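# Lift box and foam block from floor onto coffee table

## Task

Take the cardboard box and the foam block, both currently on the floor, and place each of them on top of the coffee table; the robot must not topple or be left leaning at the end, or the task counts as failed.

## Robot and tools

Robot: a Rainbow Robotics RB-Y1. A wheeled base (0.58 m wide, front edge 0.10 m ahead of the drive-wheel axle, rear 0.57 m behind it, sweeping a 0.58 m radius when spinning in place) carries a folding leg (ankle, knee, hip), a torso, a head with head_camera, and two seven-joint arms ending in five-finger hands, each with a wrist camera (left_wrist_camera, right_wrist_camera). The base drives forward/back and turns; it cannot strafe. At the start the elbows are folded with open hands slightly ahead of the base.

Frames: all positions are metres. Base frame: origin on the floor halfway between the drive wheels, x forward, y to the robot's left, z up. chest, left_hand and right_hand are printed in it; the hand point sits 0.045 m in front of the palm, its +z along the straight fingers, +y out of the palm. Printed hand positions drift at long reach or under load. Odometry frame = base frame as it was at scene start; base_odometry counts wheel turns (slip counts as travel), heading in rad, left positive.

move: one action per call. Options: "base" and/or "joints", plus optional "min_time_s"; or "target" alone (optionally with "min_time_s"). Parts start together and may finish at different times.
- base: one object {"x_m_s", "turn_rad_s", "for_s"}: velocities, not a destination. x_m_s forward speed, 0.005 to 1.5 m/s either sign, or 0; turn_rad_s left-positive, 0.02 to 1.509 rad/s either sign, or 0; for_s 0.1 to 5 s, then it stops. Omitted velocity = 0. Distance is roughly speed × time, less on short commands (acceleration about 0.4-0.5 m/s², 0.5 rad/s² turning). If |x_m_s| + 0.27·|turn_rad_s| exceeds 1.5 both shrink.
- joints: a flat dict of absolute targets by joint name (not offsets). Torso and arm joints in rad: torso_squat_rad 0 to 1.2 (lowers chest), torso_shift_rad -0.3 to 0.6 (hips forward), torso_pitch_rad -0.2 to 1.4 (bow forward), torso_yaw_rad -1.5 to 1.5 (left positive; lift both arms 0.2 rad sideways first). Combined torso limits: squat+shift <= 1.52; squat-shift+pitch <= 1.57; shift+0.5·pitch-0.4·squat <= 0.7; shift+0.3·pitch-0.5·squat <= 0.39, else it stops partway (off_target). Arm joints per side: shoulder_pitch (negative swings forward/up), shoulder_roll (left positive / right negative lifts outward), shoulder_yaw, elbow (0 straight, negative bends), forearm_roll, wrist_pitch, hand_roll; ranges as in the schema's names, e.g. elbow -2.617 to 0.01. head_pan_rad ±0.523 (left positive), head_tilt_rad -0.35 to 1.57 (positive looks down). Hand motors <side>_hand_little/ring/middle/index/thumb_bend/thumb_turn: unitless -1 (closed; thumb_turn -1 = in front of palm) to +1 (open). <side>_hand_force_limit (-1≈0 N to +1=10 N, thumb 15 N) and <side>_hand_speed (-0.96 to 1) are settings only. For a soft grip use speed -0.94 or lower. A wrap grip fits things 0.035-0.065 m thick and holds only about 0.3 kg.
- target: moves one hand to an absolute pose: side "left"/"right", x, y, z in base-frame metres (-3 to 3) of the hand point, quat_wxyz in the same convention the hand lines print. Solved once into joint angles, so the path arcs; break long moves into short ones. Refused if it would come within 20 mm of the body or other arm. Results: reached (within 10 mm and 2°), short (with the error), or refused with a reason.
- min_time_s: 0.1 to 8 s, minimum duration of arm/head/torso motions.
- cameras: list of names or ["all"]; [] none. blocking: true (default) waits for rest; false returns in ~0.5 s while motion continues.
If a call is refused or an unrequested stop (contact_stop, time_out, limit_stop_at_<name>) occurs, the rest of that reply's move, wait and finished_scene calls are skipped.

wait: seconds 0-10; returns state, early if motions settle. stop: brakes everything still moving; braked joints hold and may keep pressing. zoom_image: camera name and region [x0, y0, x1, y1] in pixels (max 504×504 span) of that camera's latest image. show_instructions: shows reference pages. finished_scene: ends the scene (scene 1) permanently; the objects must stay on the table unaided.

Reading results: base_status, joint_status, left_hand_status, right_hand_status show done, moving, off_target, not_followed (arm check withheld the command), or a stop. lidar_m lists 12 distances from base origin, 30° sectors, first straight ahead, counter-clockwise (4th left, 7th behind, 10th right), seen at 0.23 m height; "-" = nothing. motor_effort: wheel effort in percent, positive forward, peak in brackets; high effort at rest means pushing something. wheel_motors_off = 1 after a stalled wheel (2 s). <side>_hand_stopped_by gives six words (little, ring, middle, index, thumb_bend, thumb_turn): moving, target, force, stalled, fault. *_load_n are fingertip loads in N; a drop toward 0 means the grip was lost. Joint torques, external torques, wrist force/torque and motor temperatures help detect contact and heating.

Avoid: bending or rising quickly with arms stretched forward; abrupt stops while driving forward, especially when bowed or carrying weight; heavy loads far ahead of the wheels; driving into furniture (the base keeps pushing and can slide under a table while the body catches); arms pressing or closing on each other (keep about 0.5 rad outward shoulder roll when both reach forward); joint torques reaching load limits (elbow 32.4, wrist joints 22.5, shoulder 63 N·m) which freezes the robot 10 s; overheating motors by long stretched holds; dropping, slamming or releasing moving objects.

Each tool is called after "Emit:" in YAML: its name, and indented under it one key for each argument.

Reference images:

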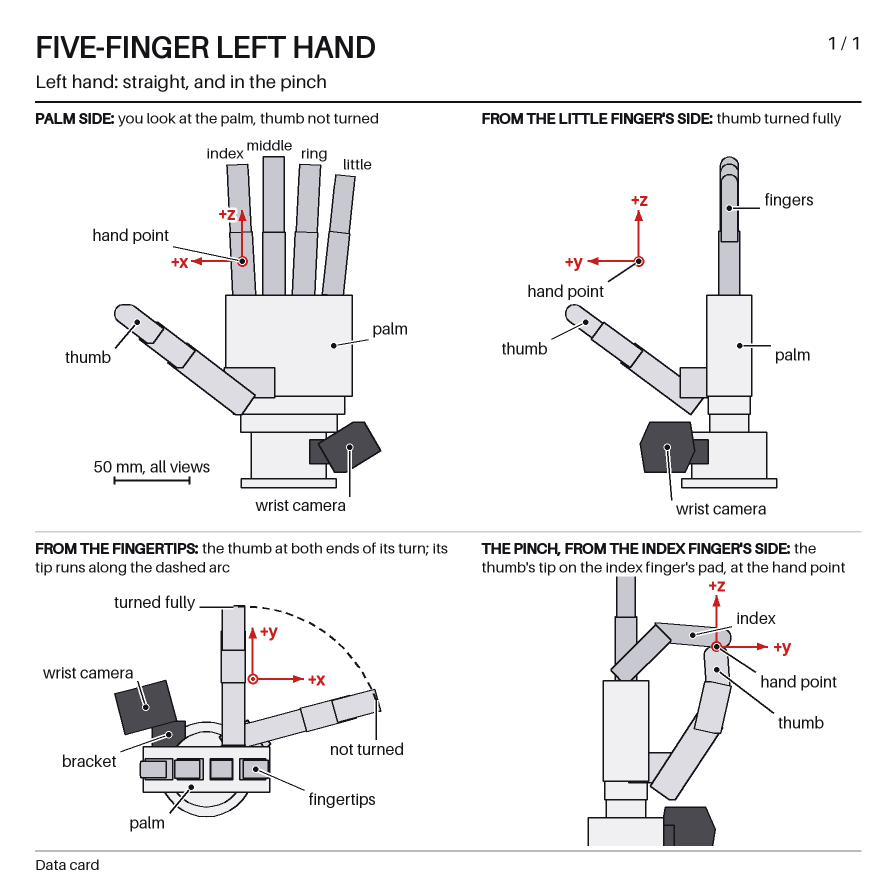

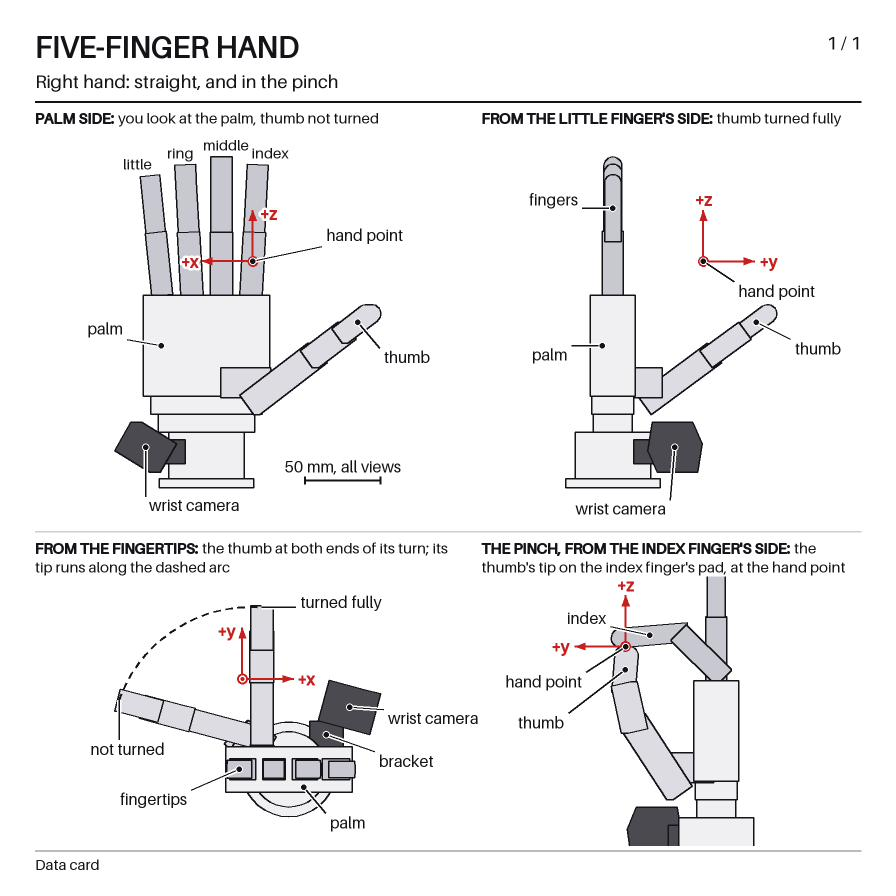

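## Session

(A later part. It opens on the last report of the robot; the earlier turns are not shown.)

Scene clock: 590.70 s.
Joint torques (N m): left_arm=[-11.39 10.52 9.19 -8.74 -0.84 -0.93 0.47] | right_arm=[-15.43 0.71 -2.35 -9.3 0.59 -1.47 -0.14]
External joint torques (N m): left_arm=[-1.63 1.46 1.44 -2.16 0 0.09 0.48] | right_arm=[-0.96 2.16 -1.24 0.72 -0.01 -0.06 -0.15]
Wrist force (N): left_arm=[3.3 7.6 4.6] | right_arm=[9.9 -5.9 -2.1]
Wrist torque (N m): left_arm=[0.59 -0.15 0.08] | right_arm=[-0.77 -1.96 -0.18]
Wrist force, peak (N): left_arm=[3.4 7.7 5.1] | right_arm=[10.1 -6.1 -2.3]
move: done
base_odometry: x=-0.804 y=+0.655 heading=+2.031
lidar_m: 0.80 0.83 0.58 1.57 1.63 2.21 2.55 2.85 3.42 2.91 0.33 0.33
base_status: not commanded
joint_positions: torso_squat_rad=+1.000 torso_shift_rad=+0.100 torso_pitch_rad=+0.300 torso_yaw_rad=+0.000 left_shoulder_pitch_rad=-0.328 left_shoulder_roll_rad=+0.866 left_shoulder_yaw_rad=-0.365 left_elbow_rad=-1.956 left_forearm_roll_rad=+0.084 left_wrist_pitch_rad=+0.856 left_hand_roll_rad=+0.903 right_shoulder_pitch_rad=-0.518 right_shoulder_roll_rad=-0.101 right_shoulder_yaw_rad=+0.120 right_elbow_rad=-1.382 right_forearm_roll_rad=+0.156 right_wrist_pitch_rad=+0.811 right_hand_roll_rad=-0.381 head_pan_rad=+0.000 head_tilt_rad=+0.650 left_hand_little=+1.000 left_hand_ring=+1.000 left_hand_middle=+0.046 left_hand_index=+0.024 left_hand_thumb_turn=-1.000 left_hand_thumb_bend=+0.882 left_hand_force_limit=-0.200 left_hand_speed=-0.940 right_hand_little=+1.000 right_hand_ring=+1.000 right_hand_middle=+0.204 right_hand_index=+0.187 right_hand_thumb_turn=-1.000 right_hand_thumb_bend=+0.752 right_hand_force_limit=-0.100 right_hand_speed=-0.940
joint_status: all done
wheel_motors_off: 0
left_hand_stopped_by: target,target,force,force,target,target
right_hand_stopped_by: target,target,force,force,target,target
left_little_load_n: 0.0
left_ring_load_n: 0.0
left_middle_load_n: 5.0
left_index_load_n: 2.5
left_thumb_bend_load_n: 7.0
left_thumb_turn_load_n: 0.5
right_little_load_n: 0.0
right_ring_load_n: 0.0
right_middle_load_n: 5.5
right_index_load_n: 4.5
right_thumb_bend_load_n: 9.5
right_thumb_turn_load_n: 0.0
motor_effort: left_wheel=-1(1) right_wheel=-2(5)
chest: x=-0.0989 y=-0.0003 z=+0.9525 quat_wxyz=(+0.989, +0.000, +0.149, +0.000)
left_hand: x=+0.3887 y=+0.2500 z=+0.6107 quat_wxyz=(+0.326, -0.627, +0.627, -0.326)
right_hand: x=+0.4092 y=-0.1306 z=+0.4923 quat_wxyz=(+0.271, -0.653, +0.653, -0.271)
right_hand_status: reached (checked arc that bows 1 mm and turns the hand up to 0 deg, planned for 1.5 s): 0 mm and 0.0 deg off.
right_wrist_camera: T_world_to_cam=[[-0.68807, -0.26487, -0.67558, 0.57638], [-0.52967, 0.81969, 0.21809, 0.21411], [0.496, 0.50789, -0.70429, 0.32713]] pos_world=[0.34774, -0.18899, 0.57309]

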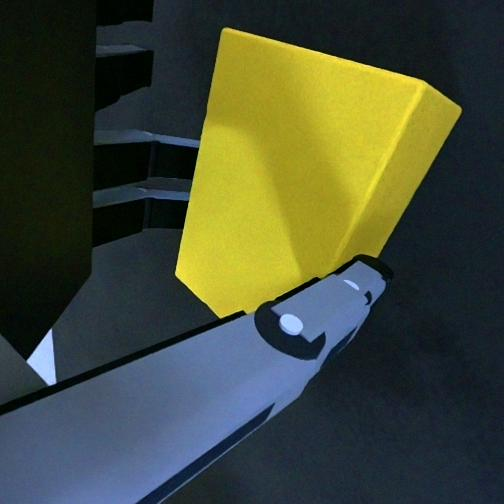

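Emit:
move:
  target: {"side":"right","x":0.4095,"y":-0.1304,"z":0.488,"quat_wxyz":[0.2706,-0.6533,0.6533,-0.2706]}
  min_time_s: 1.5
  cameras: ["right_wrist_camera"]

Emit:
move:
  target: {"side":"right","x":0.4095,"y":-0.1304,"z":0.485,"quat_wxyz":[0.2706,-0.6533,0.6533,-0.2706]}
  min_time_s: 1.5
  cameras: ["right_wrist_camera","head_camera"]

Scene clock: 594.90 s.
Joint torques (N m): left_arm=[-10.21 10.93 9.13 -8.96 -1 -0.9 0.3] | right_arm=[-14.9 0.31 -2.52 -8.87 0.6 -1.73 -0.21]
External joint torques (N m): left_arm=[-0.45 1.88 1.38 -2.38 -0.16 0.11 0.31] | right_arm=[-0.41 1.76 -1.43 1.13 0.01 -0.32 -0.21]
Wrist force (N): left_arm=[3.1 7.5 4.3] | right_arm=[10.4 -6.4 -5.7]
Wrist torque (N m): left_arm=[0.59 -0.13 0.07] | right_arm=[-0.92 -1.87 -0.20]
Wrist force, peak (N): left_arm=[3.4 7.8 4.8] | right_arm=[10.7 -6.6 -6.2]
move: done
base_odometry: x=-0.804 y=+0.655 heading=+2.031
lidar_m: 0.80 0.83 0.59 1.58 1.63 2.22 2.56 2.83 3.43 2.91 0.32 0.33
base_status: not commanded
joint_positions: torso_squat_rad=+1.000 torso_shift_rad=+0.100 torso_pitch_rad=+0.300 torso_yaw_rad=+0.000 left_shoulder_pitch_rad=-0.328 left_shoulder_roll_rad=+0.866 left_shoulder_yaw_rad=-0.365 left_elbow_rad=-1.956 left_forearm_roll_rad=+0.084 left_wrist_pitch_rad=+0.856 left_hand_roll_rad=+0.903 right_shoulder_pitch_rad=-0.520 right_shoulder_roll_rad=-0.099 right_shoulder_yaw_rad=+0.120 right_elbow_rad=-1.362 right_forearm_roll_rad=+0.160 right_wrist_pitch_rad=+0.794 right_hand_roll_rad=-0.386 head_pan_rad=+0.000 head_tilt_rad=+0.650 left_hand_little=+1.000 left_hand_ring=+1.000 left_hand_middle=+0.046 left_hand_index=+0.024 left_hand_thumb_turn=-1.000 left_hand_thumb_bend=+0.882 left_hand_force_limit=-0.200 left_hand_speed=-0.940 right_hand_little=+1.000 right_hand_ring=+1.000 right_hand_middle=+0.204 right_hand_index=+0.187 right_hand_thumb_turn=-1.000 right_hand_thumb_bend=+0.752 right_hand_force_limit=-0.100 right_hand_speed=-0.940
joint_status: all done
wheel_motors_off: 0
left_hand_stopped_by: target,target,force,force,target,target
right_hand_stopped_by: target,target,force,force,target,target
left_little_load_n: -0.5
left_ring_load_n: 0.0
left_middle_load_n: 5.0
left_index_load_n: 3.0
left_thumb_bend_load_n: 7.0
left_thumb_turn_load_n: 0.5
right_little_load_n: 0.0
right_ring_load_n: 0.0
right_middle_load_n: 4.0
right_index_load_n: 3.5
right_thumb_bend_load_n: 9.5
right_thumb_turn_load_n: 0.0
motor_effort: left_wheel=-1(1) right_wheel=+1(3)
chest: x=-0.0989 y=-0.0003 z=+0.9525 quat_wxyz=(+0.989, +0.000, +0.149, +0.000)
left_hand: x=+0.3887 y=+0.2500 z=+0.6107 quat_wxyz=(+0.326, -0.627, +0.627, -0.326)
right_hand: x=+0.4094 y=-0.1305 z=+0.4883 quat_wxyz=(+0.271, -0.653, +0.653, -0.271)
right_hand_status: reached (checked arc that bows 1 mm and turns the hand up to 0 deg, planned for 1.5 s): 0 mm and 0.0 deg off.
right_wrist_camera: T_world_to_cam=[[-0.68789, -0.26506, -0.67569, 0.57373], [-0.52983, 0.81964, 0.21787, 0.21513], [0.49608, 0.50787, -0.70426, 0.32416]] pos_world=[0.34784, -0.18889, 0.56908]

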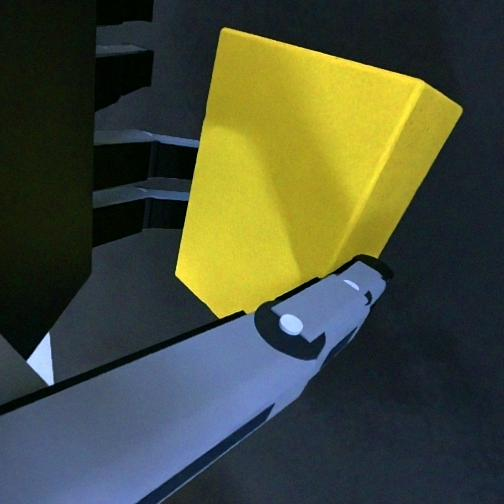

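Scene clock: 596.73 s.
Joint torques (N m): left_arm=[-10.88 11.27 8.52 -8.82 -0.98 -1.17 0.37] | right_arm=[-13.36 0.76 -2.57 -6.78 0.48 -1.29 -0.08]
External joint torques (N m): left_arm=[-1.12 2.22 0.77 -2.24 -0.14 -0.16 0.37] | right_arm=[1.15 2.21 -1.49 3.2 -0.11 0.11 -0.08]
Wrist force (N): left_arm=[3.1 7.4 4.3] | right_arm=[10.8 -9.4 -11.8]
Wrist torque (N m): left_arm=[0.60 -0.13 0.10] | right_arm=[-0.90 -1.82 -0.22]
Wrist force, peak (N): left_arm=[3.3 7.7 4.8] | right_arm=[10.9 -9.3 -11.9]
move: done
base_odometry: x=-0.804 y=+0.655 heading=+2.031
lidar_m: 0.80 0.84 0.59 1.57 1.64 2.21 2.55 2.83 3.42 2.89 0.32 0.33
base_status: not commanded
joint_positions: torso_squat_rad=+1.000 torso_shift_rad=+0.100 torso_pitch_rad=+0.300 torso_yaw_rad=+0.000 left_shoulder_pitch_rad=-0.328 left_shoulder_roll_rad=+0.866 left_shoulder_yaw_rad=-0.365 left_elbow_rad=-1.956 left_forearm_roll_rad=+0.084 left_wrist_pitch_rad=+0.856 left_hand_roll_rad=+0.903 right_shoulder_pitch_rad=-0.523 right_shoulder_roll_rad=-0.098 right_shoulder_yaw_rad=+0.120 right_elbow_rad=-1.348 right_forearm_roll_rad=+0.163 right_wrist_pitch_rad=+0.782 right_hand_roll_rad=-0.389 head_pan_rad=+0.000 head_tilt_rad=+0.650 left_hand_little=+1.000 left_hand_ring=+1.000 left_hand_middle=+0.046 left_hand_index=+0.024 left_hand_thumb_turn=-1.000 left_hand_thumb_bend=+0.882 left_hand_force_limit=-0.200 left_hand_speed=-0.940 right_hand_little=+1.000 right_hand_ring=+1.000 right_hand_middle=+0.204 right_hand_index=+0.186 right_hand_thumb_turn=-1.000 right_hand_thumb_bend=+0.752 right_hand_force_limit=-0.100 right_hand_speed=-0.940
joint_status: all done
wheel_motors_off: 0
left_hand_stopped_by: target,target,force,force,target,target
right_hand_stopped_by: target,target,force,force,target,target
left_little_load_n: 0.0
left_ring_load_n: 0.0
left_middle_load_n: 5.0
left_index_load_n: 3.0
left_thumb_bend_load_n: 7.0
left_thumb_turn_load_n: 0.5
right_little_load_n: 0.0
right_ring_load_n: 0.0
right_middle_load_n: 2.0
right_index_load_n: 1.5
right_thumb_bend_load_n: 10.0
right_thumb_turn_load_n: -0.5
motor_effort: left_wheel=-1(1) right_wheel=-1(3)
chest: x=-0.0989 y=-0.0003 z=+0.9525 quat_wxyz=(+0.989, +0.000, +0.149, +0.000)
left_hand: x=+0.3887 y=+0.2500 z=+0.6107 quat_wxyz=(+0.326, -0.627, +0.627, -0.327)
right_hand: x=+0.4098 y=-0.1304 z=+0.4856 quat_wxyz=(+0.271, -0.653, +0.653, -0.271)
right_hand_status: reached (checked arc that bows 0 mm and turns the hand up to 0 deg, planned for 1.5 s): 1 mm and 0.1 deg off.
pictures: head_camera, right_wrist_camera
head_camera: T_world_to_cam=[[0.01817, -0.9995, 0.02593, -0.03301], [-0.83065, -0.02952, -0.55601, 0.68163], [0.5565, -0.01144, -0.83077, 0.90418]] pos_world=[0.06362, -0.00253, 1.13101]
right_wrist_camera: T_world_to_cam=[[-0.68711, -0.26495, -0.67653, 0.57243], [-0.53019, 0.81949, 0.21754, 0.21613], [0.49677, 0.50816, -0.70355, 0.32142]] pos_world=[0.34824, -0.18879, 0.56639]

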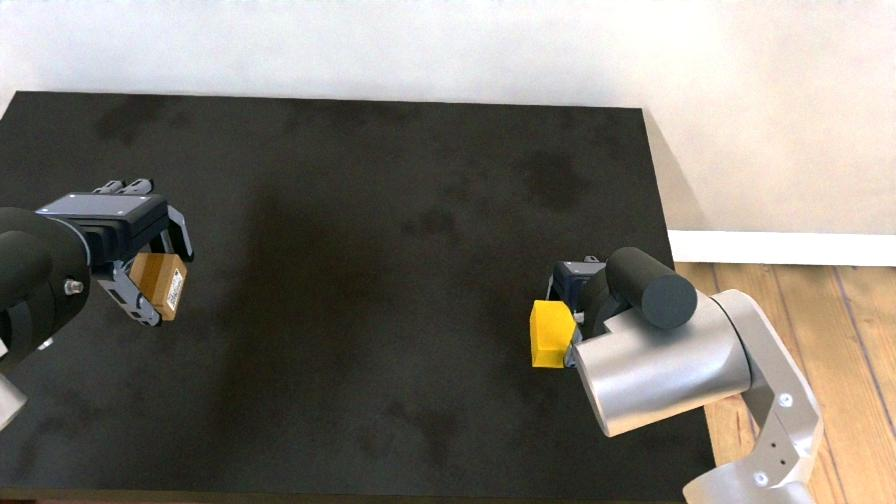

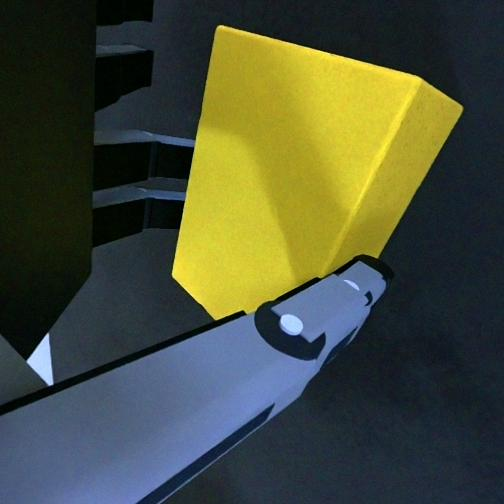

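Emit:
move:
  target: {"side":"right","x":0.4095,"y":-0.1304,"z":0.4875,"quat_wxyz":[0.2706,-0.6533,0.6533,-0.2706]}
  min_time_s: 1
  cameras: []

Emit:
move:
  joints: {"right_hand_speed":-0.9,"right_hand_index":0.45,"right_hand_middle":0.45,"right_hand_thumb_bend":1.0}
  cameras: ["head_camera","right_wrist_camera"]

Scene clock: 601.30 s.
Joint torques (N m): left_arm=[-10.79 10.22 8.99 -8.59 -1.18 -1.09 0.47] | right_arm=[-13.22 -2.67 -0.87 -11.39 0.12 -0.88 0.48]
External joint torques (N m): left_arm=[-1.03 1.16 1.24 -2 -0.34 -0.07 0.48] | right_arm=[1.29 -1.23 0.2 -1.39 -0.47 0.53 0.48]
Wrist force (N): left_arm=[3.1 7.1 4.7] | right_arm=[10.1 -5.7 -2.4]
Wrist torque (N m): left_arm=[0.51 -0.12 0.08] | right_arm=[-0.71 -1.96 -0.01]
Wrist force, peak (N): left_arm=[3.7 7.8 4.5] | right_arm=[10.9 -9.4 -11.9]
move: done
base_odometry: x=-0.804 y=+0.655 heading=+2.031
lidar_m: 0.80 0.83 0.58 1.58 1.63 2.21 2.56 2.84 3.42 2.92 0.32 0.32
base_status: not commanded
joint_positions: torso_squat_rad=+1.000 torso_shift_rad=+0.100 torso_pitch_rad=+0.300 torso_yaw_rad=+0.000 left_shoulder_pitch_rad=-0.328 left_shoulder_roll_rad=+0.866 left_shoulder_yaw_rad=-0.365 left_elbow_rad=-1.956 left_forearm_roll_rad=+0.084 left_wrist_pitch_rad=+0.856 left_hand_roll_rad=+0.903 right_shoulder_pitch_rad=-0.522 right_shoulder_roll_rad=-0.099 right_shoulder_yaw_rad=+0.120 right_elbow_rad=-1.357 right_forearm_roll_rad=+0.161 right_wrist_pitch_rad=+0.791 right_hand_roll_rad=-0.387 head_pan_rad=+0.000 head_tilt_rad=+0.650 left_hand_little=+1.000 left_hand_ring=+1.000 left_hand_middle=+0.046 left_hand_index=+0.024 left_hand_thumb_turn=-1.000 left_hand_thumb_bend=+0.882 left_hand_force_limit=-0.200 left_hand_speed=-0.940 right_hand_little=+1.000 right_hand_ring=+1.000 right_hand_middle=+0.204 right_hand_index=+0.186 right_hand_thumb_turn=-1.000 right_hand_thumb_bend=+0.752 right_hand_force_limit=-0.100 right_hand_speed=-0.940
joint_status: all done
wheel_motors_off: 0
left_hand_stopped_by: target,target,force,force,target,target
right_hand_stopped_by: target,target,force,force,target,target
left_little_load_n: 0.0
left_ring_load_n: 0.0
left_middle_load_n: 5.0
left_index_load_n: 3.5
left_thumb_bend_load_n: 7.0
left_thumb_turn_load_n: 0.5
right_little_load_n: 0.0
right_ring_load_n: 0.0
right_middle_load_n: 4.5
right_index_load_n: 4.0
right_thumb_bend_load_n: 8.5
right_thumb_turn_load_n: 0.0
motor_effort: left_wheel=-1(1) right_wheel=-2(4)
chest: x=-0.0989 y=-0.0003 z=+0.9525 quat_wxyz=(+0.989, +0.000, +0.149, +0.000)
left_hand: x=+0.3887 y=+0.2500 z=+0.6107 quat_wxyz=(+0.326, -0.627, +0.627, -0.327)
right_hand: x=+0.4097 y=-0.1301 z=+0.4876 quat_wxyz=(+0.271, -0.653, +0.653, -0.271)
right_hand_status: reached (checked arc that bows 0 mm and turns the hand up to 0 deg, planned for 1.0 s): 0 mm and 0.0 deg off.

Scene clock: 603.53 s.
Joint torques (N m): left_arm=[-10.54 10.49 9.09 -8.65 -0.81 -1.24 0.39] | right_arm=[-13.19 -2.83 -0.63 -11.47 0.01 -0.84 0.39]
External joint torques (N m): left_arm=[-0.78 1.43 1.35 -2.07 0.03 -0.23 0.39] | right_arm=[1.32 -1.39 0.45 -1.47 -0.58 0.57 0.39]
Wrist force (N): left_arm=[3.3 7.4 4.9] | right_arm=[10.0 -6.0 -2.3]
Wrist torque (N m): left_arm=[0.56 -0.17 0.08] | right_arm=[-0.76 -1.93 -0.03]
Wrist force, peak (N): left_arm=[3.5 7.7 4.7] | right_arm=[10.1 -6.3 -2.7]
move: done
base_odometry: x=-0.804 y=+0.655 heading=+2.031
lidar_m: 0.80 0.84 0.58 1.57 1.63 2.21 2.55 2.83 3.41 2.90 0.32 0.33
base_status: not commanded
joint_positions: torso_squat_rad=+1.000 torso_shift_rad=+0.100 torso_pitch_rad=+0.300 torso_yaw_rad=+0.000 left_shoulder_pitch_rad=-0.328 left_shoulder_roll_rad=+0.866 left_shoulder_yaw_rad=-0.365 left_elbow_rad=-1.956 left_forearm_roll_rad=+0.084 left_wrist_pitch_rad=+0.856 left_hand_roll_rad=+0.903 right_shoulder_pitch_rad=-0.522 right_shoulder_roll_rad=-0.099 right_shoulder_yaw_rad=+0.120 right_elbow_rad=-1.357 right_forearm_roll_rad=+0.161 right_wrist_pitch_rad=+0.791 right_hand_roll_rad=-0.387 head_pan_rad=+0.000 head_tilt_rad=+0.650 left_hand_little=+1.000 left_hand_ring=+1.000 left_hand_middle=+0.046 left_hand_index=+0.024 left_hand_thumb_turn=-1.000 left_hand_thumb_bend=+0.882 left_hand_force_limit=-0.200 left_hand_speed=-0.940 right_hand_little=+1.000 right_hand_ring=+1.000 right_hand_middle=+0.450 right_hand_index=+0.450 right_hand_thumb_turn=-1.000 right_hand_thumb_bend=+1.000 right_hand_force_limit=-0.100 right_hand_speed=-0.900
joint_status: all done
wheel_motors_off: 0
left_hand_stopped_by: target,target,force,force,target,target
right_hand_stopped_by: target,target,target,target,target,target
left_little_load_n: 0.0
left_ring_load_n: 0.0
left_middle_load_n: 5.0
left_index_load_n: 3.0
left_thumb_bend_load_n: 7.0
left_thumb_turn_load_n: 0.5
right_little_load_n: 0.0
right_ring_load_n: -0.5
right_middle_load_n: 0.0
right_index_load_n: 0.0
right_thumb_bend_load_n: 0.0
right_thumb_turn_load_n: 0.0
motor_effort: left_wheel=-1(2) right_wheel=+1(3)
chest: x=-0.0989 y=-0.0003 z=+0.9525 quat_wxyz=(+0.989, +0.000, +0.149, +0.000)
left_hand: x=+0.3887 y=+0.2500 z=+0.6107 quat_wxyz=(+0.326, -0.627, +0.627, -0.327)
right_hand: x=+0.4097 y=-0.1301 z=+0.4876 quat_wxyz=(+0.271, -0.653, +0.653, -0.271)
head_camera: T_world_to_cam=[[0.01817, -0.9995, 0.02593, -0.03301], [-0.83065, -0.02952, -0.55601, 0.68163], [0.5565, -0.01144, -0.83077, 0.90418]] pos_world=[0.06362, -0.00253, 1.13101]
right_wrist_camera: T_world_to_cam=[[-0.68788, -0.26423, -0.67602, 0.57389], [-0.52955, 0.81966, 0.21847, 0.21476], [0.49638, 0.50827, -0.70376, 0.32305]] pos_world=[0.34814, -0.18859, 0.56839]

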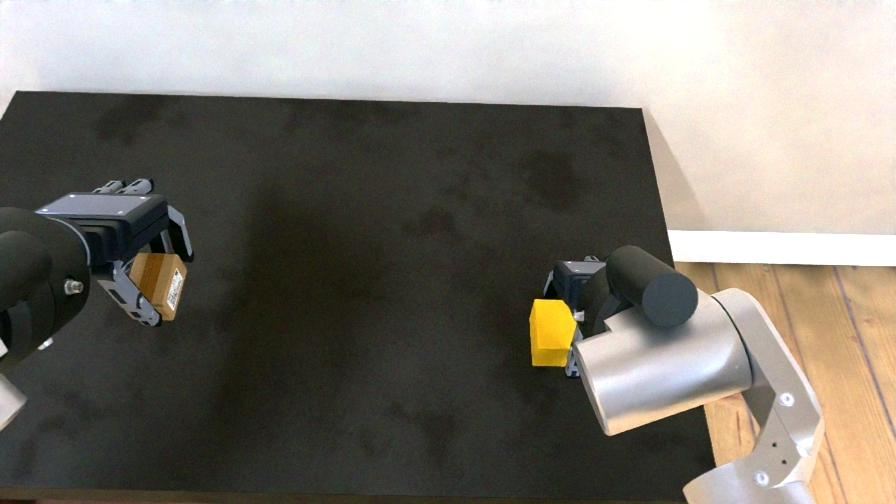

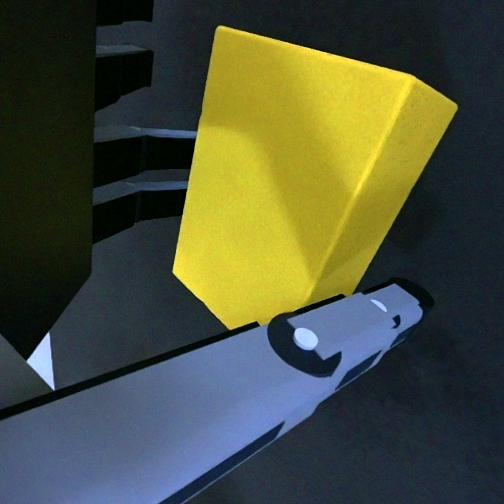

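Emit:
move:
  joints: {"right_hand_index":0.65,"right_hand_middle":0.65}
  cameras: []

Emit:
move:
  target: {"side":"right","x":0.4095,"y":-0.1304,"z":0.50,"quat_wxyz":[0.2706,-0.6533,0.6533,-0.2706]}
  min_time_s: 1.5
  cameras: ["head_camera","right_wrist_camera"]

Scene clock: 608.30 s.
Joint torques (N m): left_arm=[-11.08 10.96 8.58 -8.69 -0.98 -0.99 0.22] | right_arm=[-13.35 -2.81 -0.9 -11.53 0.02 -0.72 0.36]
External joint torques (N m): left_arm=[-1.32 1.91 0.83 -2.11 -0.14 0.02 0.23] | right_arm=[1.17 -1.37 0.18 -1.53 -0.57 0.69 0.35]
Wrist force (N): left_arm=[3.3 7.2 4.4] | right_arm=[10.1 -5.9 -2.6]
Wrist torque (N m): left_arm=[0.55 -0.15 0.10] | right_arm=[-0.72 -1.95 -0.01]
Wrist force, peak (N): left_arm=[3.4 7.3 5.3] | right_arm=[10.1 -6.3 -2.4]
move: done
base_odometry: x=-0.804 y=+0.655 heading=+2.031
lidar_m: 0.80 0.83 0.58 1.57 1.64 2.21 2.56 2.83 3.42 2.90 0.32 0.32
base_status: not commanded
joint_positions: torso_squat_rad=+1.000 torso_shift_rad=+0.100 torso_pitch_rad=+0.300 torso_yaw_rad=+0.000 left_shoulder_pitch_rad=-0.328 left_shoulder_roll_rad=+0.866 left_shoulder_yaw_rad=-0.365 left_elbow_rad=-1.956 left_forearm_roll_rad=+0.084 left_wrist_pitch_rad=+0.856 left_hand_roll_rad=+0.903 right_shoulder_pitch_rad=-0.522 right_shoulder_roll_rad=-0.099 right_shoulder_yaw_rad=+0.120 right_elbow_rad=-1.357 right_forearm_roll_rad=+0.161 right_wrist_pitch_rad=+0.791 right_hand_roll_rad=-0.387 head_pan_rad=+0.000 head_tilt_rad=+0.650 left_hand_little=+1.000 left_hand_ring=+1.000 left_hand_middle=+0.046 left_hand_index=+0.024 left_hand_thumb_turn=-1.000 left_hand_thumb_bend=+0.882 left_hand_force_limit=-0.200 left_hand_speed=-0.940 right_hand_little=+1.000 right_hand_ring=+1.000 right_hand_middle=+0.650 right_hand_index=+0.650 right_hand_thumb_turn=-1.000 right_hand_thumb_bend=+1.000 right_hand_force_limit=-0.100 right_hand_speed=-0.900
joint_status: all done
wheel_motors_off: 0
left_hand_stopped_by: target,target,force,force,target,target
right_hand_stopped_by: target,target,target,target,target,target
left_little_load_n: 0.0
left_ring_load_n: 0.0
left_middle_load_n: 5.0
left_index_load_n: 2.5
left_thumb_bend_load_n: 7.0
left_thumb_turn_load_n: 0.5
right_little_load_n: 0.0
right_ring_load_n: 0.0
right_middle_load_n: -0.5
right_index_load_n: 0.0
right_thumb_bend_load_n: 0.0
right_thumb_turn_load_n: 0.0
motor_effort: left_wheel=-1(1) right_wheel=-2(3)
chest: x=-0.0989 y=-0.0003 z=+0.9525 quat_wxyz=(+0.989, +0.000, +0.149, +0.000)
left_hand: x=+0.3887 y=+0.2500 z=+0.6107 quat_wxyz=(+0.326, -0.627, +0.627, -0.327)
right_hand: x=+0.4097 y=-0.1301 z=+0.4876 quat_wxyz=(+0.271, -0.653, +0.653, -0.271)

Scene clock: 610.13 s.
Joint torques (N m): left_arm=[-10.87 10.97 8.98 -8.77 -1.06 -1.12 0.3] | right_arm=[-13.02 -2.85 0.02 -11.46 0.06 -0.74 0.41]
External joint torques (N m): left_arm=[-1.11 1.92 1.23 -2.18 -0.22 -0.11 0.3] | right_arm=[1.45 -1.39 1.15 -1.39 -0.54 0.68 0.4]
Wrist force (N): left_arm=[3.3 7.0 4.7] | right_arm=[9.9 -6.0 -2.5]
Wrist torque (N m): left_arm=[0.48 -0.15 0.06] | right_arm=[-0.75 -1.93 -0.02]
Wrist force, peak (N): left_arm=[3.6 7.5 5.0] | right_arm=[10.1 -6.2 -2.4]
move: done
base_odometry: x=-0.804 y=+0.655 heading=+2.031
lidar_m: 0.81 0.84 0.58 1.58 1.63 2.22 2.55 2.84 3.42 2.90 0.31 0.32
base_status: not commanded
joint_positions: torso_squat_rad=+1.000 torso_shift_rad=+0.100 torso_pitch_rad=+0.300 torso_yaw_rad=+0.000 left_shoulder_pitch_rad=-0.328 left_shoulder_roll_rad=+0.866 left_shoulder_yaw_rad=-0.365 left_elbow_rad=-1.956 left_forearm_roll_rad=+0.084 left_wrist_pitch_rad=+0.856 left_hand_roll_rad=+0.903 right_shoulder_pitch_rad=-0.516 right_shoulder_roll_rad=-0.102 right_shoulder_yaw_rad=+0.120 right_elbow_rad=-1.414 right_forearm_roll_rad=+0.149 right_wrist_pitch_rad=+0.841 right_hand_roll_rad=-0.374 head_pan_rad=+0.000 head_tilt_rad=+0.650 left_hand_little=+1.000 left_hand_ring=+1.000 left_hand_middle=+0.046 left_hand_index=+0.024 left_hand_thumb_turn=-1.000 left_hand_thumb_bend=+0.882 left_hand_force_limit=-0.200 left_hand_speed=-0.940 right_hand_little=+1.000 right_hand_ring=+1.000 right_hand_middle=+0.650 right_hand_index=+0.650 right_hand_thumb_turn=-1.000 right_hand_thumb_bend=+1.000 right_hand_force_limit=-0.100 right_hand_speed=-0.900
joint_status: all done
wheel_motors_off: 0
left_hand_stopped_by: target,target,force,force,target,target
right_hand_stopped_by: target,target,target,target,target,target
left_little_load_n: 0.0
left_ring_load_n: 0.0
left_middle_load_n: 5.0
left_index_load_n: 3.0
left_thumb_bend_load_n: 7.0
left_thumb_turn_load_n: 0.5
right_little_load_n: 0.0
right_ring_load_n: 0.0
right_middle_load_n: 0.0
right_index_load_n: 0.0
right_thumb_bend_load_n: 0.0
right_thumb_turn_load_n: 0.0
motor_effort: left_wheel=-1(2) right_wheel=-1(4)
chest: x=-0.0989 y=-0.0003 z=+0.9525 quat_wxyz=(+0.989, +0.000, +0.149, +0.000)
left_hand: x=+0.3887 y=+0.2500 z=+0.6107 quat_wxyz=(+0.326, -0.627, +0.627, -0.327)
right_hand: x=+0.4097 y=-0.1302 z=+0.5001 quat_wxyz=(+0.271, -0.653, +0.653, -0.271)
right_hand_status: reached (checked arc that bows 2 mm and turns the hand up to 0 deg, planned for 1.5 s): 0 mm and 0.0 deg off.
head_camera: T_world_to_cam=[[0.01817, -0.9995, 0.02593, -0.03301], [-0.83065, -0.02952, -0.55601, 0.68163], [0.5565, -0.01144, -0.83077, 0.90418]] pos_world=[0.06362, -0.00253, 1.13101]
right_wrist_camera: T_world_to_cam=[[-0.68797, -0.264, -0.67602, 0.58238], [-0.52936, 0.81975, 0.21859, 0.21199], [0.49646, 0.50824, -0.70372, 0.33184]] pos_world=[0.34814, -0.18869, 0.58089]

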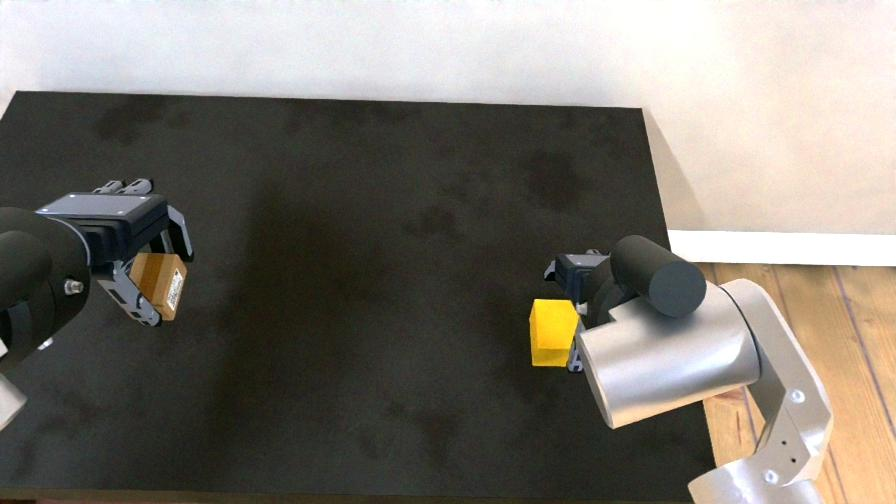

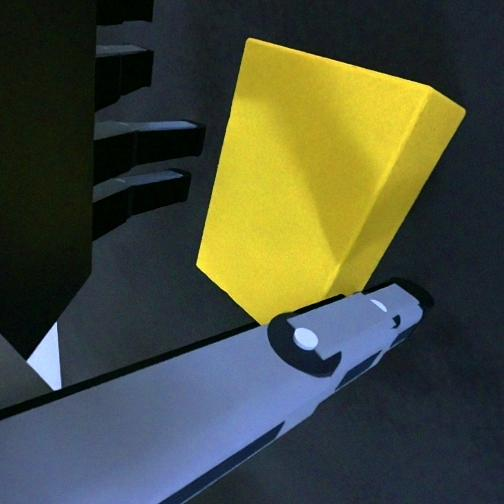

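Emit:
move:
  target: {"side":"right","x":0.4095,"y":-0.1304,"z":0.53,"quat_wxyz":[0.2706,-0.6533,0.6533,-0.2706]}
  min_time_s: 1.2
  cameras: ["head_camera"]

Emit:
move:
  target: {"side":"left","x":0.40,"y":0.25,"z":0.56,"quat_wxyz":[0.3265,-0.6273,0.6273,-0.3265]}
  min_time_s: 1.2
  cameras: []

Emit:
move:
  target: {"side":"left","x":0.40,"y":0.25,"z":0.52,"quat_wxyz":[0.3265,-0.6273,0.6273,-0.3265]}
  min_time_s: 1.5
  cameras: []

Emit:
move:
  target: {"side":"left","x":0.40,"y":0.25,"z":0.498,"quat_wxyz":[0.3265,-0.6273,0.6273,-0.3265]}
  min_time_s: 1.5
  cameras: []

Emit:
move:
  target: {"side":"left","x":0.40,"y":0.25,"z":0.491,"quat_wxyz":[0.3265,-0.6273,0.6273,-0.3265]}
  min_time_s: 1.5
  cameras: ["head_camera","left_wrist_camera"]

Scene clock: 616.87 s.
Joint torques (N m): left_arm=[-11.03 10.04 9.33 -8.88 -1.01 -1.08 0.47] | right_arm=[-13.46 -3 -2.93 -11.53 0.15 -0.92 0.42]
External joint torques (N m): left_arm=[-1.27 0.99 1.58 -2.3 -0.17 -0.06 0.48] | right_arm=[1.02 -1.5 -1.69 -1.4 -0.46 0.51 0.41]
Wrist force (N): left_arm=[3.1 7.5 4.1] | right_arm=[10.1 -6.1 -2.5]
Wrist torque (N m): left_arm=[0.59 -0.15 0.07] | right_arm=[-0.76 -1.96 -0.01]
Wrist force, peak (N): left_arm=[3.3 7.7 4.9] | right_arm=[10.1 -6.2 -2.4]
move: done
base_odometry: x=-0.804 y=+0.655 heading=+2.031
lidar_m: 0.81 0.83 0.60 1.57 1.62 2.22 2.56 2.83 3.42 2.90 0.32 0.31
base_status: not commanded
joint_positions: torso_squat_rad=+1.000 torso_shift_rad=+0.100 torso_pitch_rad=+0.300 torso_yaw_rad=+0.000 left_shoulder_pitch_rad=-0.328 left_shoulder_roll_rad=+0.866 left_shoulder_yaw_rad=-0.365 left_elbow_rad=-1.956 left_forearm_roll_rad=+0.084 left_wrist_pitch_rad=+0.856 left_hand_roll_rad=+0.903 right_shoulder_pitch_rad=-0.513 right_shoulder_roll_rad=-0.110 right_shoulder_yaw_rad=+0.117 right_elbow_rad=-1.535 right_forearm_roll_rad=+0.126 right_wrist_pitch_rad=+0.955 right_hand_roll_rad=-0.348 head_pan_rad=+0.000 head_tilt_rad=+0.650 left_hand_little=+1.000 left_hand_ring=+1.000 left_hand_middle=+0.046 left_hand_index=+0.024 left_hand_thumb_turn=-1.000 left_hand_thumb_bend=+0.882 left_hand_force_limit=-0.200 left_hand_speed=-0.940 right_hand_little=+1.000 right_hand_ring=+1.000 right_hand_middle=+0.650 right_hand_index=+0.650 right_hand_thumb_turn=-1.000 right_hand_thumb_bend=+1.000 right_hand_force_limit=-0.100 right_hand_speed=-0.900
joint_status: all done
wheel_motors_off: 0
left_hand_stopped_by: target,target,force,force,target,target
right_hand_stopped_by: target,target,target,target,target,target
left_little_load_n: 0.0
left_ring_load_n: 0.0
left_middle_load_n: 5.0
left_index_load_n: 3.0
left_thumb_bend_load_n: 7.0
left_thumb_turn_load_n: 0.5
right_little_load_n: 0.0
right_ring_load_n: 0.0
right_middle_load_n: 0.0
right_index_load_n: 0.0
right_thumb_bend_load_n: 0.0
right_thumb_turn_load_n: 0.0
motor_effort: left_wheel=-1(1) right_wheel=-1(3)
chest: x=-0.0989 y=-0.0003 z=+0.9525 quat_wxyz=(+0.989, +0.000, +0.149, +0.000)
left_hand: x=+0.3887 y=+0.2500 z=+0.6107 quat_wxyz=(+0.326, -0.627, +0.627, -0.327)
right_hand: x=+0.4098 y=-0.1300 z=+0.5299 quat_wxyz=(+0.271, -0.653, +0.653, -0.270)
right_hand_status: reached (checked arc that bows 3 mm and turns the hand up to 1 deg, planned for 1.2 s): 1 mm and 0.0 deg off.
head_camera: T_world_to_cam=[[0.01817, -0.9995, 0.02593, -0.03301], [-0.83065, -0.02952, -0.55601, 0.68163], [0.5565, -0.01144, -0.83077, 0.90418]] pos_world=[0.06362, -0.00253, 1.13101]

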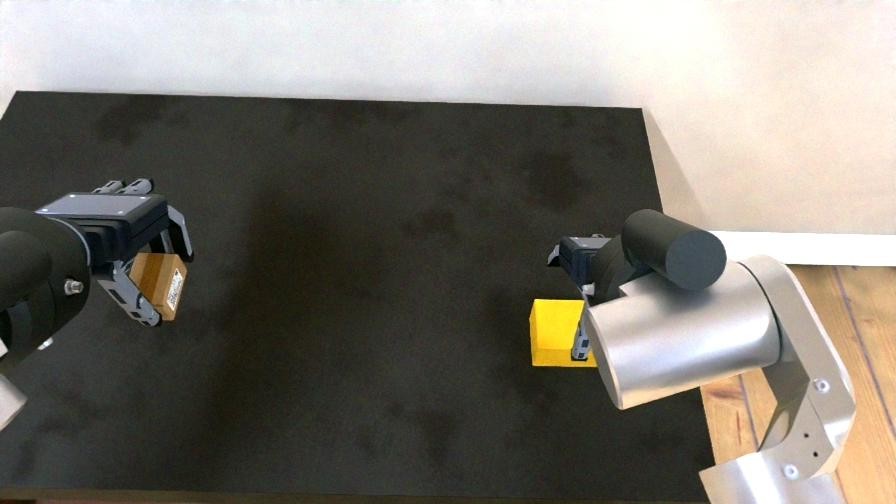

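Scene clock: 618.40 s.
Joint torques (N m): left_arm=[-11.74 8.14 7.1 -7.28 -0.73 -1.81 0.48] | right_arm=[-13.39 -2.53 -2.96 -11.23 0.18 -0.87 0.45]
External joint torques (N m): left_arm=[-1.51 -0.46 -0.06 -0.34 -0.02 -0.81 0.49] | right_arm=[1.09 -1.02 -1.72 -1.1 -0.43 0.56 0.44]
Wrist force (N): left_arm=[2.8 7.4 4.5] | right_arm=[9.8 -6.0 -2.3]
Wrist torque (N m): left_arm=[0.60 -0.03 0.02] | right_arm=[-0.76 -1.93 -0.04]
Wrist force, peak (N): left_arm=[3.0 7.7 4.9] | right_arm=[10.1 -6.2 -2.4]
move: done
base_odometry: x=-0.804 y=+0.655 heading=+2.031
lidar_m: 0.80 0.84 0.59 1.57 1.63 2.21 2.56 2.82 3.42 2.90 0.31 0.31
base_status: not commanded
joint_positions: torso_squat_rad=+1.000 torso_shift_rad=+0.100 torso_pitch_rad=+0.300 torso_yaw_rad=+0.000 left_shoulder_pitch_rad=-0.355 left_shoulder_roll_rad=+0.766 left_shoulder_yaw_rad=-0.412 left_elbow_rad=-1.745 left_forearm_roll_rad=-0.010 left_wrist_pitch_rad=+0.705 left_hand_roll_rad=+0.909 right_shoulder_pitch_rad=-0.513 right_shoulder_roll_rad=-0.110 right_shoulder_yaw_rad=+0.117 right_elbow_rad=-1.535 right_forearm_roll_rad=+0.126 right_wrist_pitch_rad=+0.955 right_hand_roll_rad=-0.348 head_pan_rad=+0.000 head_tilt_rad=+0.650 left_hand_little=+1.000 left_hand_ring=+1.000 left_hand_middle=+0.046 left_hand_index=+0.024 left_hand_thumb_turn=-1.000 left_hand_thumb_bend=+0.882 left_hand_force_limit=-0.200 left_hand_speed=-0.940 right_hand_little=+1.000 right_hand_ring=+1.000 right_hand_middle=+0.650 right_hand_index=+0.650 right_hand_thumb_turn=-1.000 right_hand_thumb_bend=+1.000 right_hand_force_limit=-0.100 right_hand_speed=-0.900
joint_status: all done
wheel_motors_off: 0
left_hand_stopped_by: target,target,force,force,target,target
right_hand_stopped_by: target,target,target,target,target,target
left_little_load_n: 0.0
left_ring_load_n: 0.0
left_middle_load_n: 5.0
left_index_load_n: 2.5
left_thumb_bend_load_n: 7.0
left_thumb_turn_load_n: 0.5
right_little_load_n: 0.0
right_ring_load_n: 0.0
right_middle_load_n: 0.0
right_index_load_n: 0.0
right_thumb_bend_load_n: 0.0
right_thumb_turn_load_n: 0.0
motor_effort: left_wheel=-1(1) right_wheel=+0(3)
chest: x=-0.0989 y=-0.0003 z=+0.9525 quat_wxyz=(+0.989, +0.000, +0.149, +0.000)
left_hand: x=+0.3998 y=+0.2501 z=+0.5599 quat_wxyz=(+0.326, -0.627, +0.627, -0.326)
left_hand_status: reached (checked arc that bows 9 mm and turns the hand up to 1 deg, planned for 1.2 s): 0 mm and 0.0 deg off.
right_hand: x=+0.4098 y=-0.1300 z=+0.5299 quat_wxyz=(+0.271, -0.653, +0.653, -0.271)

Scene clock: 620.23 s.
Joint torques (N m): left_arm=[-12 7.94 6.61 -7.33 -0.67 -1.48 0.22] | right_arm=[-13.13 -2.81 -2.76 -11.37 0.1 -0.82 0.41]
External joint torques (N m): left_arm=[-1.77 -0.19 0.12 -0.27 -0.07 -0.51 0.23] | right_arm=[1.35 -1.3 -1.52 -1.24 -0.51 0.61 0.41]
Wrist force (N): left_arm=[3.1 7.3 4.7] | right_arm=[9.9 -6.0 -2.6]
Wrist torque (N m): left_arm=[0.59 -0.03 0.00] | right_arm=[-0.73 -1.93 -0.03]
Wrist force, peak (N): left_arm=[3.0 7.7 5.1] | right_arm=[10.0 -6.1 -2.6]
move: done
base_odometry: x=-0.804 y=+0.655 heading=+2.031
lidar_m: 0.80 0.83 0.59 1.57 1.62 2.21 2.55 2.83 3.42 2.90 0.32 0.32
base_status: not commanded
joint_positions: torso_squat_rad=+1.000 torso_shift_rad=+0.100 torso_pitch_rad=+0.300 torso_yaw_rad=+0.000 left_shoulder_pitch_rad=-0.358 left_shoulder_roll_rad=+0.689 left_shoulder_yaw_rad=-0.430 left_elbow_rad=-1.590 left_forearm_roll_rad=-0.100 left_wrist_pitch_rad=+0.587 left_hand_roll_rad=+0.934 right_shoulder_pitch_rad=-0.513 right_shoulder_roll_rad=-0.110 right_shoulder_yaw_rad=+0.117 right_elbow_rad=-1.535 right_forearm_roll_rad=+0.126 right_wrist_pitch_rad=+0.955 right_hand_roll_rad=-0.348 head_pan_rad=+0.000 head_tilt_rad=+0.650 left_hand_little=+1.000 left_hand_ring=+1.000 left_hand_middle=+0.046 left_hand_index=+0.024 left_hand_thumb_turn=-1.000 left_hand_thumb_bend=+0.882 left_hand_force_limit=-0.200 left_hand_speed=-0.940 right_hand_little=+1.000 right_hand_ring=+1.000 right_hand_middle=+0.650 right_hand_index=+0.650 right_hand_thumb_turn=-1.000 right_hand_thumb_bend=+1.000 right_hand_force_limit=-0.100 right_hand_speed=-0.900
joint_status: all done
wheel_motors_off: 0
left_hand_stopped_by: target,target,force,force,target,target
right_hand_stopped_by: target,target,target,target,target,target
left_little_load_n: 0.0
left_ring_load_n: 0.0
left_middle_load_n: 5.0
left_index_load_n: 3.0
left_thumb_bend_load_n: 7.0
left_thumb_turn_load_n: 0.5
right_little_load_n: 0.0
right_ring_load_n: 0.0
right_middle_load_n: 0.0
right_index_load_n: 0.0
right_thumb_bend_load_n: 0.0
right_thumb_turn_load_n: 0.5
motor_effort: left_wheel=-1(1) right_wheel=-1(4)
chest: x=-0.0989 y=-0.0003 z=+0.9525 quat_wxyz=(+0.989, +0.000, +0.149, +0.000)
left_hand: x=+0.3991 y=+0.2500 z=+0.5202 quat_wxyz=(+0.326, -0.627, +0.628, -0.326)
left_hand_status: reached (checked arc that bows 6 mm and turns the hand up to 1 deg, planned for 1.5 s): 1 mm and 0.1 deg off.
right_hand: x=+0.4098 y=-0.1300 z=+0.5299 quat_wxyz=(+0.271, -0.653, +0.653, -0.271)

Scene clock: 622.07 s.
Joint torques (N m): left_arm=[-12.1 7.33 5.9 -7.57 -0.55 -1.81 0.44] | right_arm=[-13.25 -3.09 -2.86 -11.3 0.11 -0.87 0.32]
External joint torques (N m): left_arm=[-1.81 -0.5 -0.13 -0.49 -0.02 -0.86 0.45] | right_arm=[1.23 -1.59 -1.62 -1.17 -0.5 0.56 0.32]
Wrist force (N): left_arm=[3.2 7.3 5.0] | right_arm=[10.0 -6.1 -2.5]
Wrist torque (N m): left_arm=[0.57 -0.02 0.01] | right_arm=[-0.74 -1.94 -0.02]
Wrist force, peak (N): left_arm=[3.3 7.6 5.1] | right_arm=[10.1 -6.1 -2.4]
move: done
base_odometry: x=-0.804 y=+0.655 heading=+2.031
lidar_m: 0.80 0.83 0.59 1.57 1.63 2.21 2.56 2.82 3.41 2.90 0.32 0.32
base_status: not commanded
joint_positions: torso_squat_rad=+1.000 torso_shift_rad=+0.100 torso_pitch_rad=+0.300 torso_yaw_rad=+0.000 left_shoulder_pitch_rad=-0.367 left_shoulder_roll_rad=+0.639 left_shoulder_yaw_rad=-0.430 left_elbow_rad=-1.488 left_forearm_roll_rad=-0.157 left_wrist_pitch_rad=+0.513 left_hand_roll_rad=+0.952 right_shoulder_pitch_rad=-0.513 right_shoulder_roll_rad=-0.110 right_shoulder_yaw_rad=+0.117 right_elbow_rad=-1.535 right_forearm_roll_rad=+0.126 right_wrist_pitch_rad=+0.955 right_hand_roll_rad=-0.348 head_pan_rad=+0.000 head_tilt_rad=+0.650 left_hand_little=+1.000 left_hand_ring=+1.000 left_hand_middle=+0.046 left_hand_index=+0.024 left_hand_thumb_turn=-1.000 left_hand_thumb_bend=+0.882 left_hand_force_limit=-0.200 left_hand_speed=-0.940 right_hand_little=+1.000 right_hand_ring=+1.000 right_hand_middle=+0.650 right_hand_index=+0.650 right_hand_thumb_turn=-1.000 right_hand_thumb_bend=+1.000 right_hand_force_limit=-0.100 right_hand_speed=-0.900
joint_status: all done
wheel_motors_off: 0
left_hand_stopped_by: target,target,force,force,target,target
right_hand_stopped_by: target,target,target,target,target,target
left_little_load_n: 0.0
left_ring_load_n: 0.0
left_middle_load_n: 5.0
left_index_load_n: 3.0
left_thumb_bend_load_n: 7.0
left_thumb_turn_load_n: 0.5
right_little_load_n: -0.5
right_ring_load_n: 0.0
right_middle_load_n: 0.0
right_index_load_n: 0.0
right_thumb_bend_load_n: 0.0
right_thumb_turn_load_n: 0.0
motor_effort: left_wheel=-1(1) right_wheel=-1(3)
chest: x=-0.0989 y=-0.0003 z=+0.9525 quat_wxyz=(+0.989, +0.000, +0.149, +0.000)
left_hand: x=+0.3997 y=+0.2501 z=+0.4980 quat_wxyz=(+0.326, -0.627, +0.627, -0.326)
left_hand_status: reached (checked arc that bows 4 mm and turns the hand up to 1 deg, planned for 1.5 s): 0 mm and 0.0 deg off.
right_hand: x=+0.4098 y=-0.1300 z=+0.5299 quat_wxyz=(+0.271, -0.653, +0.653, -0.271)

Scene clock: 623.90 s.
Joint torques (N m): left_arm=[-11.16 6.97 7.62 -7.54 -0.46 -1.78 0.52] | right_arm=[-13.31 -2.75 -2.74 -11.51 0.21 -0.87 0.38]
External joint torques (N m): left_arm=[-0.86 -0.76 1.74 -0.45 0.05 -0.84 0.52] | right_arm=[1.17 -1.25 -1.5 -1.38 -0.4 0.56 0.38]
Wrist force (N): left_arm=[3.4 7.4 4.8] | right_arm=[9.9 -6.1 -2.5]
Wrist torque (N m): left_arm=[0.62 -0.09 0.02] | right_arm=[-0.75 -1.94 -0.03]
Wrist force, peak (N): left_arm=[3.5 7.9 5.0] | right_arm=[10.0 -6.3 -2.6]
move: done
base_odometry: x=-0.804 y=+0.655 heading=+2.031
lidar_m: 0.80 0.83 0.59 1.58 1.63 2.22 2.55 2.83 3.43 2.90 0.33 0.32
base_status: not commanded
joint_positions: torso_squat_rad=+1.000 torso_shift_rad=+0.100 torso_pitch_rad=+0.300 torso_yaw_rad=+0.000 left_shoulder_pitch_rad=-0.370 left_shoulder_roll_rad=+0.623 left_shoulder_yaw_rad=-0.429 left_elbow_rad=-1.456 left_forearm_roll_rad=-0.175 left_wrist_pitch_rad=+0.491 left_hand_roll_rad=+0.956 right_shoulder_pitch_rad=-0.513 right_shoulder_roll_rad=-0.110 right_shoulder_yaw_rad=+0.117 right_elbow_rad=-1.535 right_forearm_roll_rad=+0.126 right_wrist_pitch_rad=+0.955 right_hand_roll_rad=-0.348 head_pan_rad=+0.000 head_tilt_rad=+0.650 left_hand_little=+1.000 left_hand_ring=+1.000 left_hand_middle=+0.046 left_hand_index=+0.024 left_hand_thumb_turn=-1.000 left_hand_thumb_bend=+0.882 left_hand_force_limit=-0.200 left_hand_speed=-0.940 right_hand_little=+1.000 right_hand_ring=+1.000 right_hand_middle=+0.650 right_hand_index=+0.650 right_hand_thumb_turn=-1.000 right_hand_thumb_bend=+1.000 right_hand_force_limit=-0.100 right_hand_speed=-0.900
joint_status: all done
wheel_motors_off: 0
left_hand_stopped_by: target,target,force,force,target,target
right_hand_stopped_by: target,target,target,target,target,target
left_little_load_n: 0.0
left_ring_load_n: 0.0
left_middle_load_n: 5.0
left_index_load_n: 2.5
left_thumb_bend_load_n: 7.0
left_thumb_turn_load_n: 0.5
right_little_load_n: 0.0
right_ring_load_n: 0.0
right_middle_load_n: 0.0
right_index_load_n: 0.0
right_thumb_bend_load_n: 0.0
right_thumb_turn_load_n: 0.0
motor_effort: left_wheel=-1(1) right_wheel=-3(3)
chest: x=-0.0989 y=-0.0003 z=+0.9525 quat_wxyz=(+0.989, +0.000, +0.149, +0.000)
left_hand: x=+0.3993 y=+0.2499 z=+0.4910 quat_wxyz=(+0.326, -0.627, +0.628, -0.326)
left_hand_status: reached (checked arc that bows 1 mm and turns the hand up to 0 deg, planned for 1.5 s): 1 mm and 0.1 deg off.
right_hand: x=+0.4098 y=-0.1300 z=+0.5299 quat_wxyz=(+0.271, -0.653, +0.653, -0.271)
head_camera: T_world_to_cam=[[0.01817, -0.9995, 0.02593, -0.03301], [-0.83065, -0.02952, -0.55601, 0.68163], [0.5565, -0.01144, -0.83077, 0.90418]] pos_world=[0.06362, -0.00253, 1.13101]
left_wrist_camera: T_world_to_cam=[[0.53553, -0.20738, 0.81866, -0.56566], [-0.51262, -0.8502, 0.11996, 0.36109], [0.67114, -0.4839, -0.56161, 0.24352]] pos_world=[0.32459, 0.30754, 0.55653]

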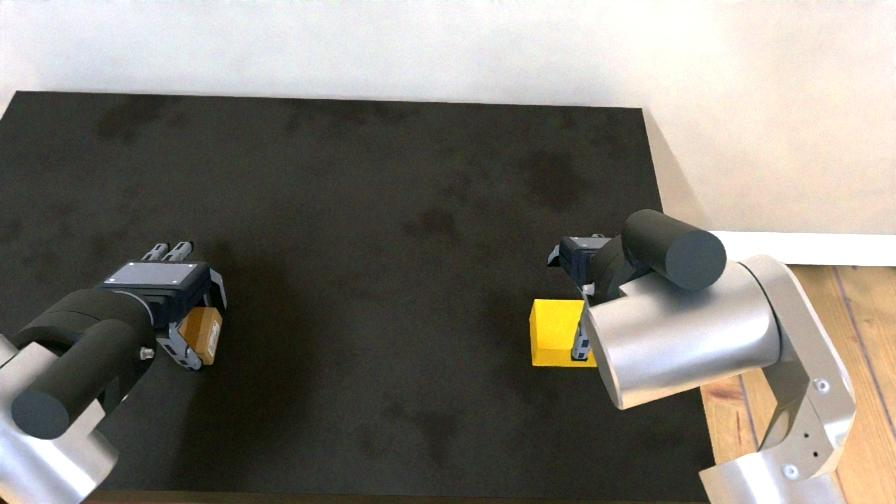

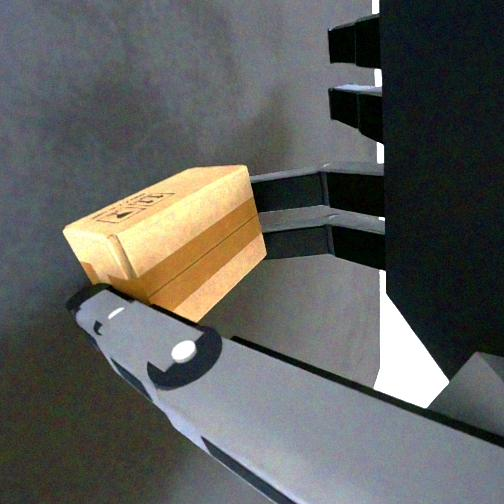

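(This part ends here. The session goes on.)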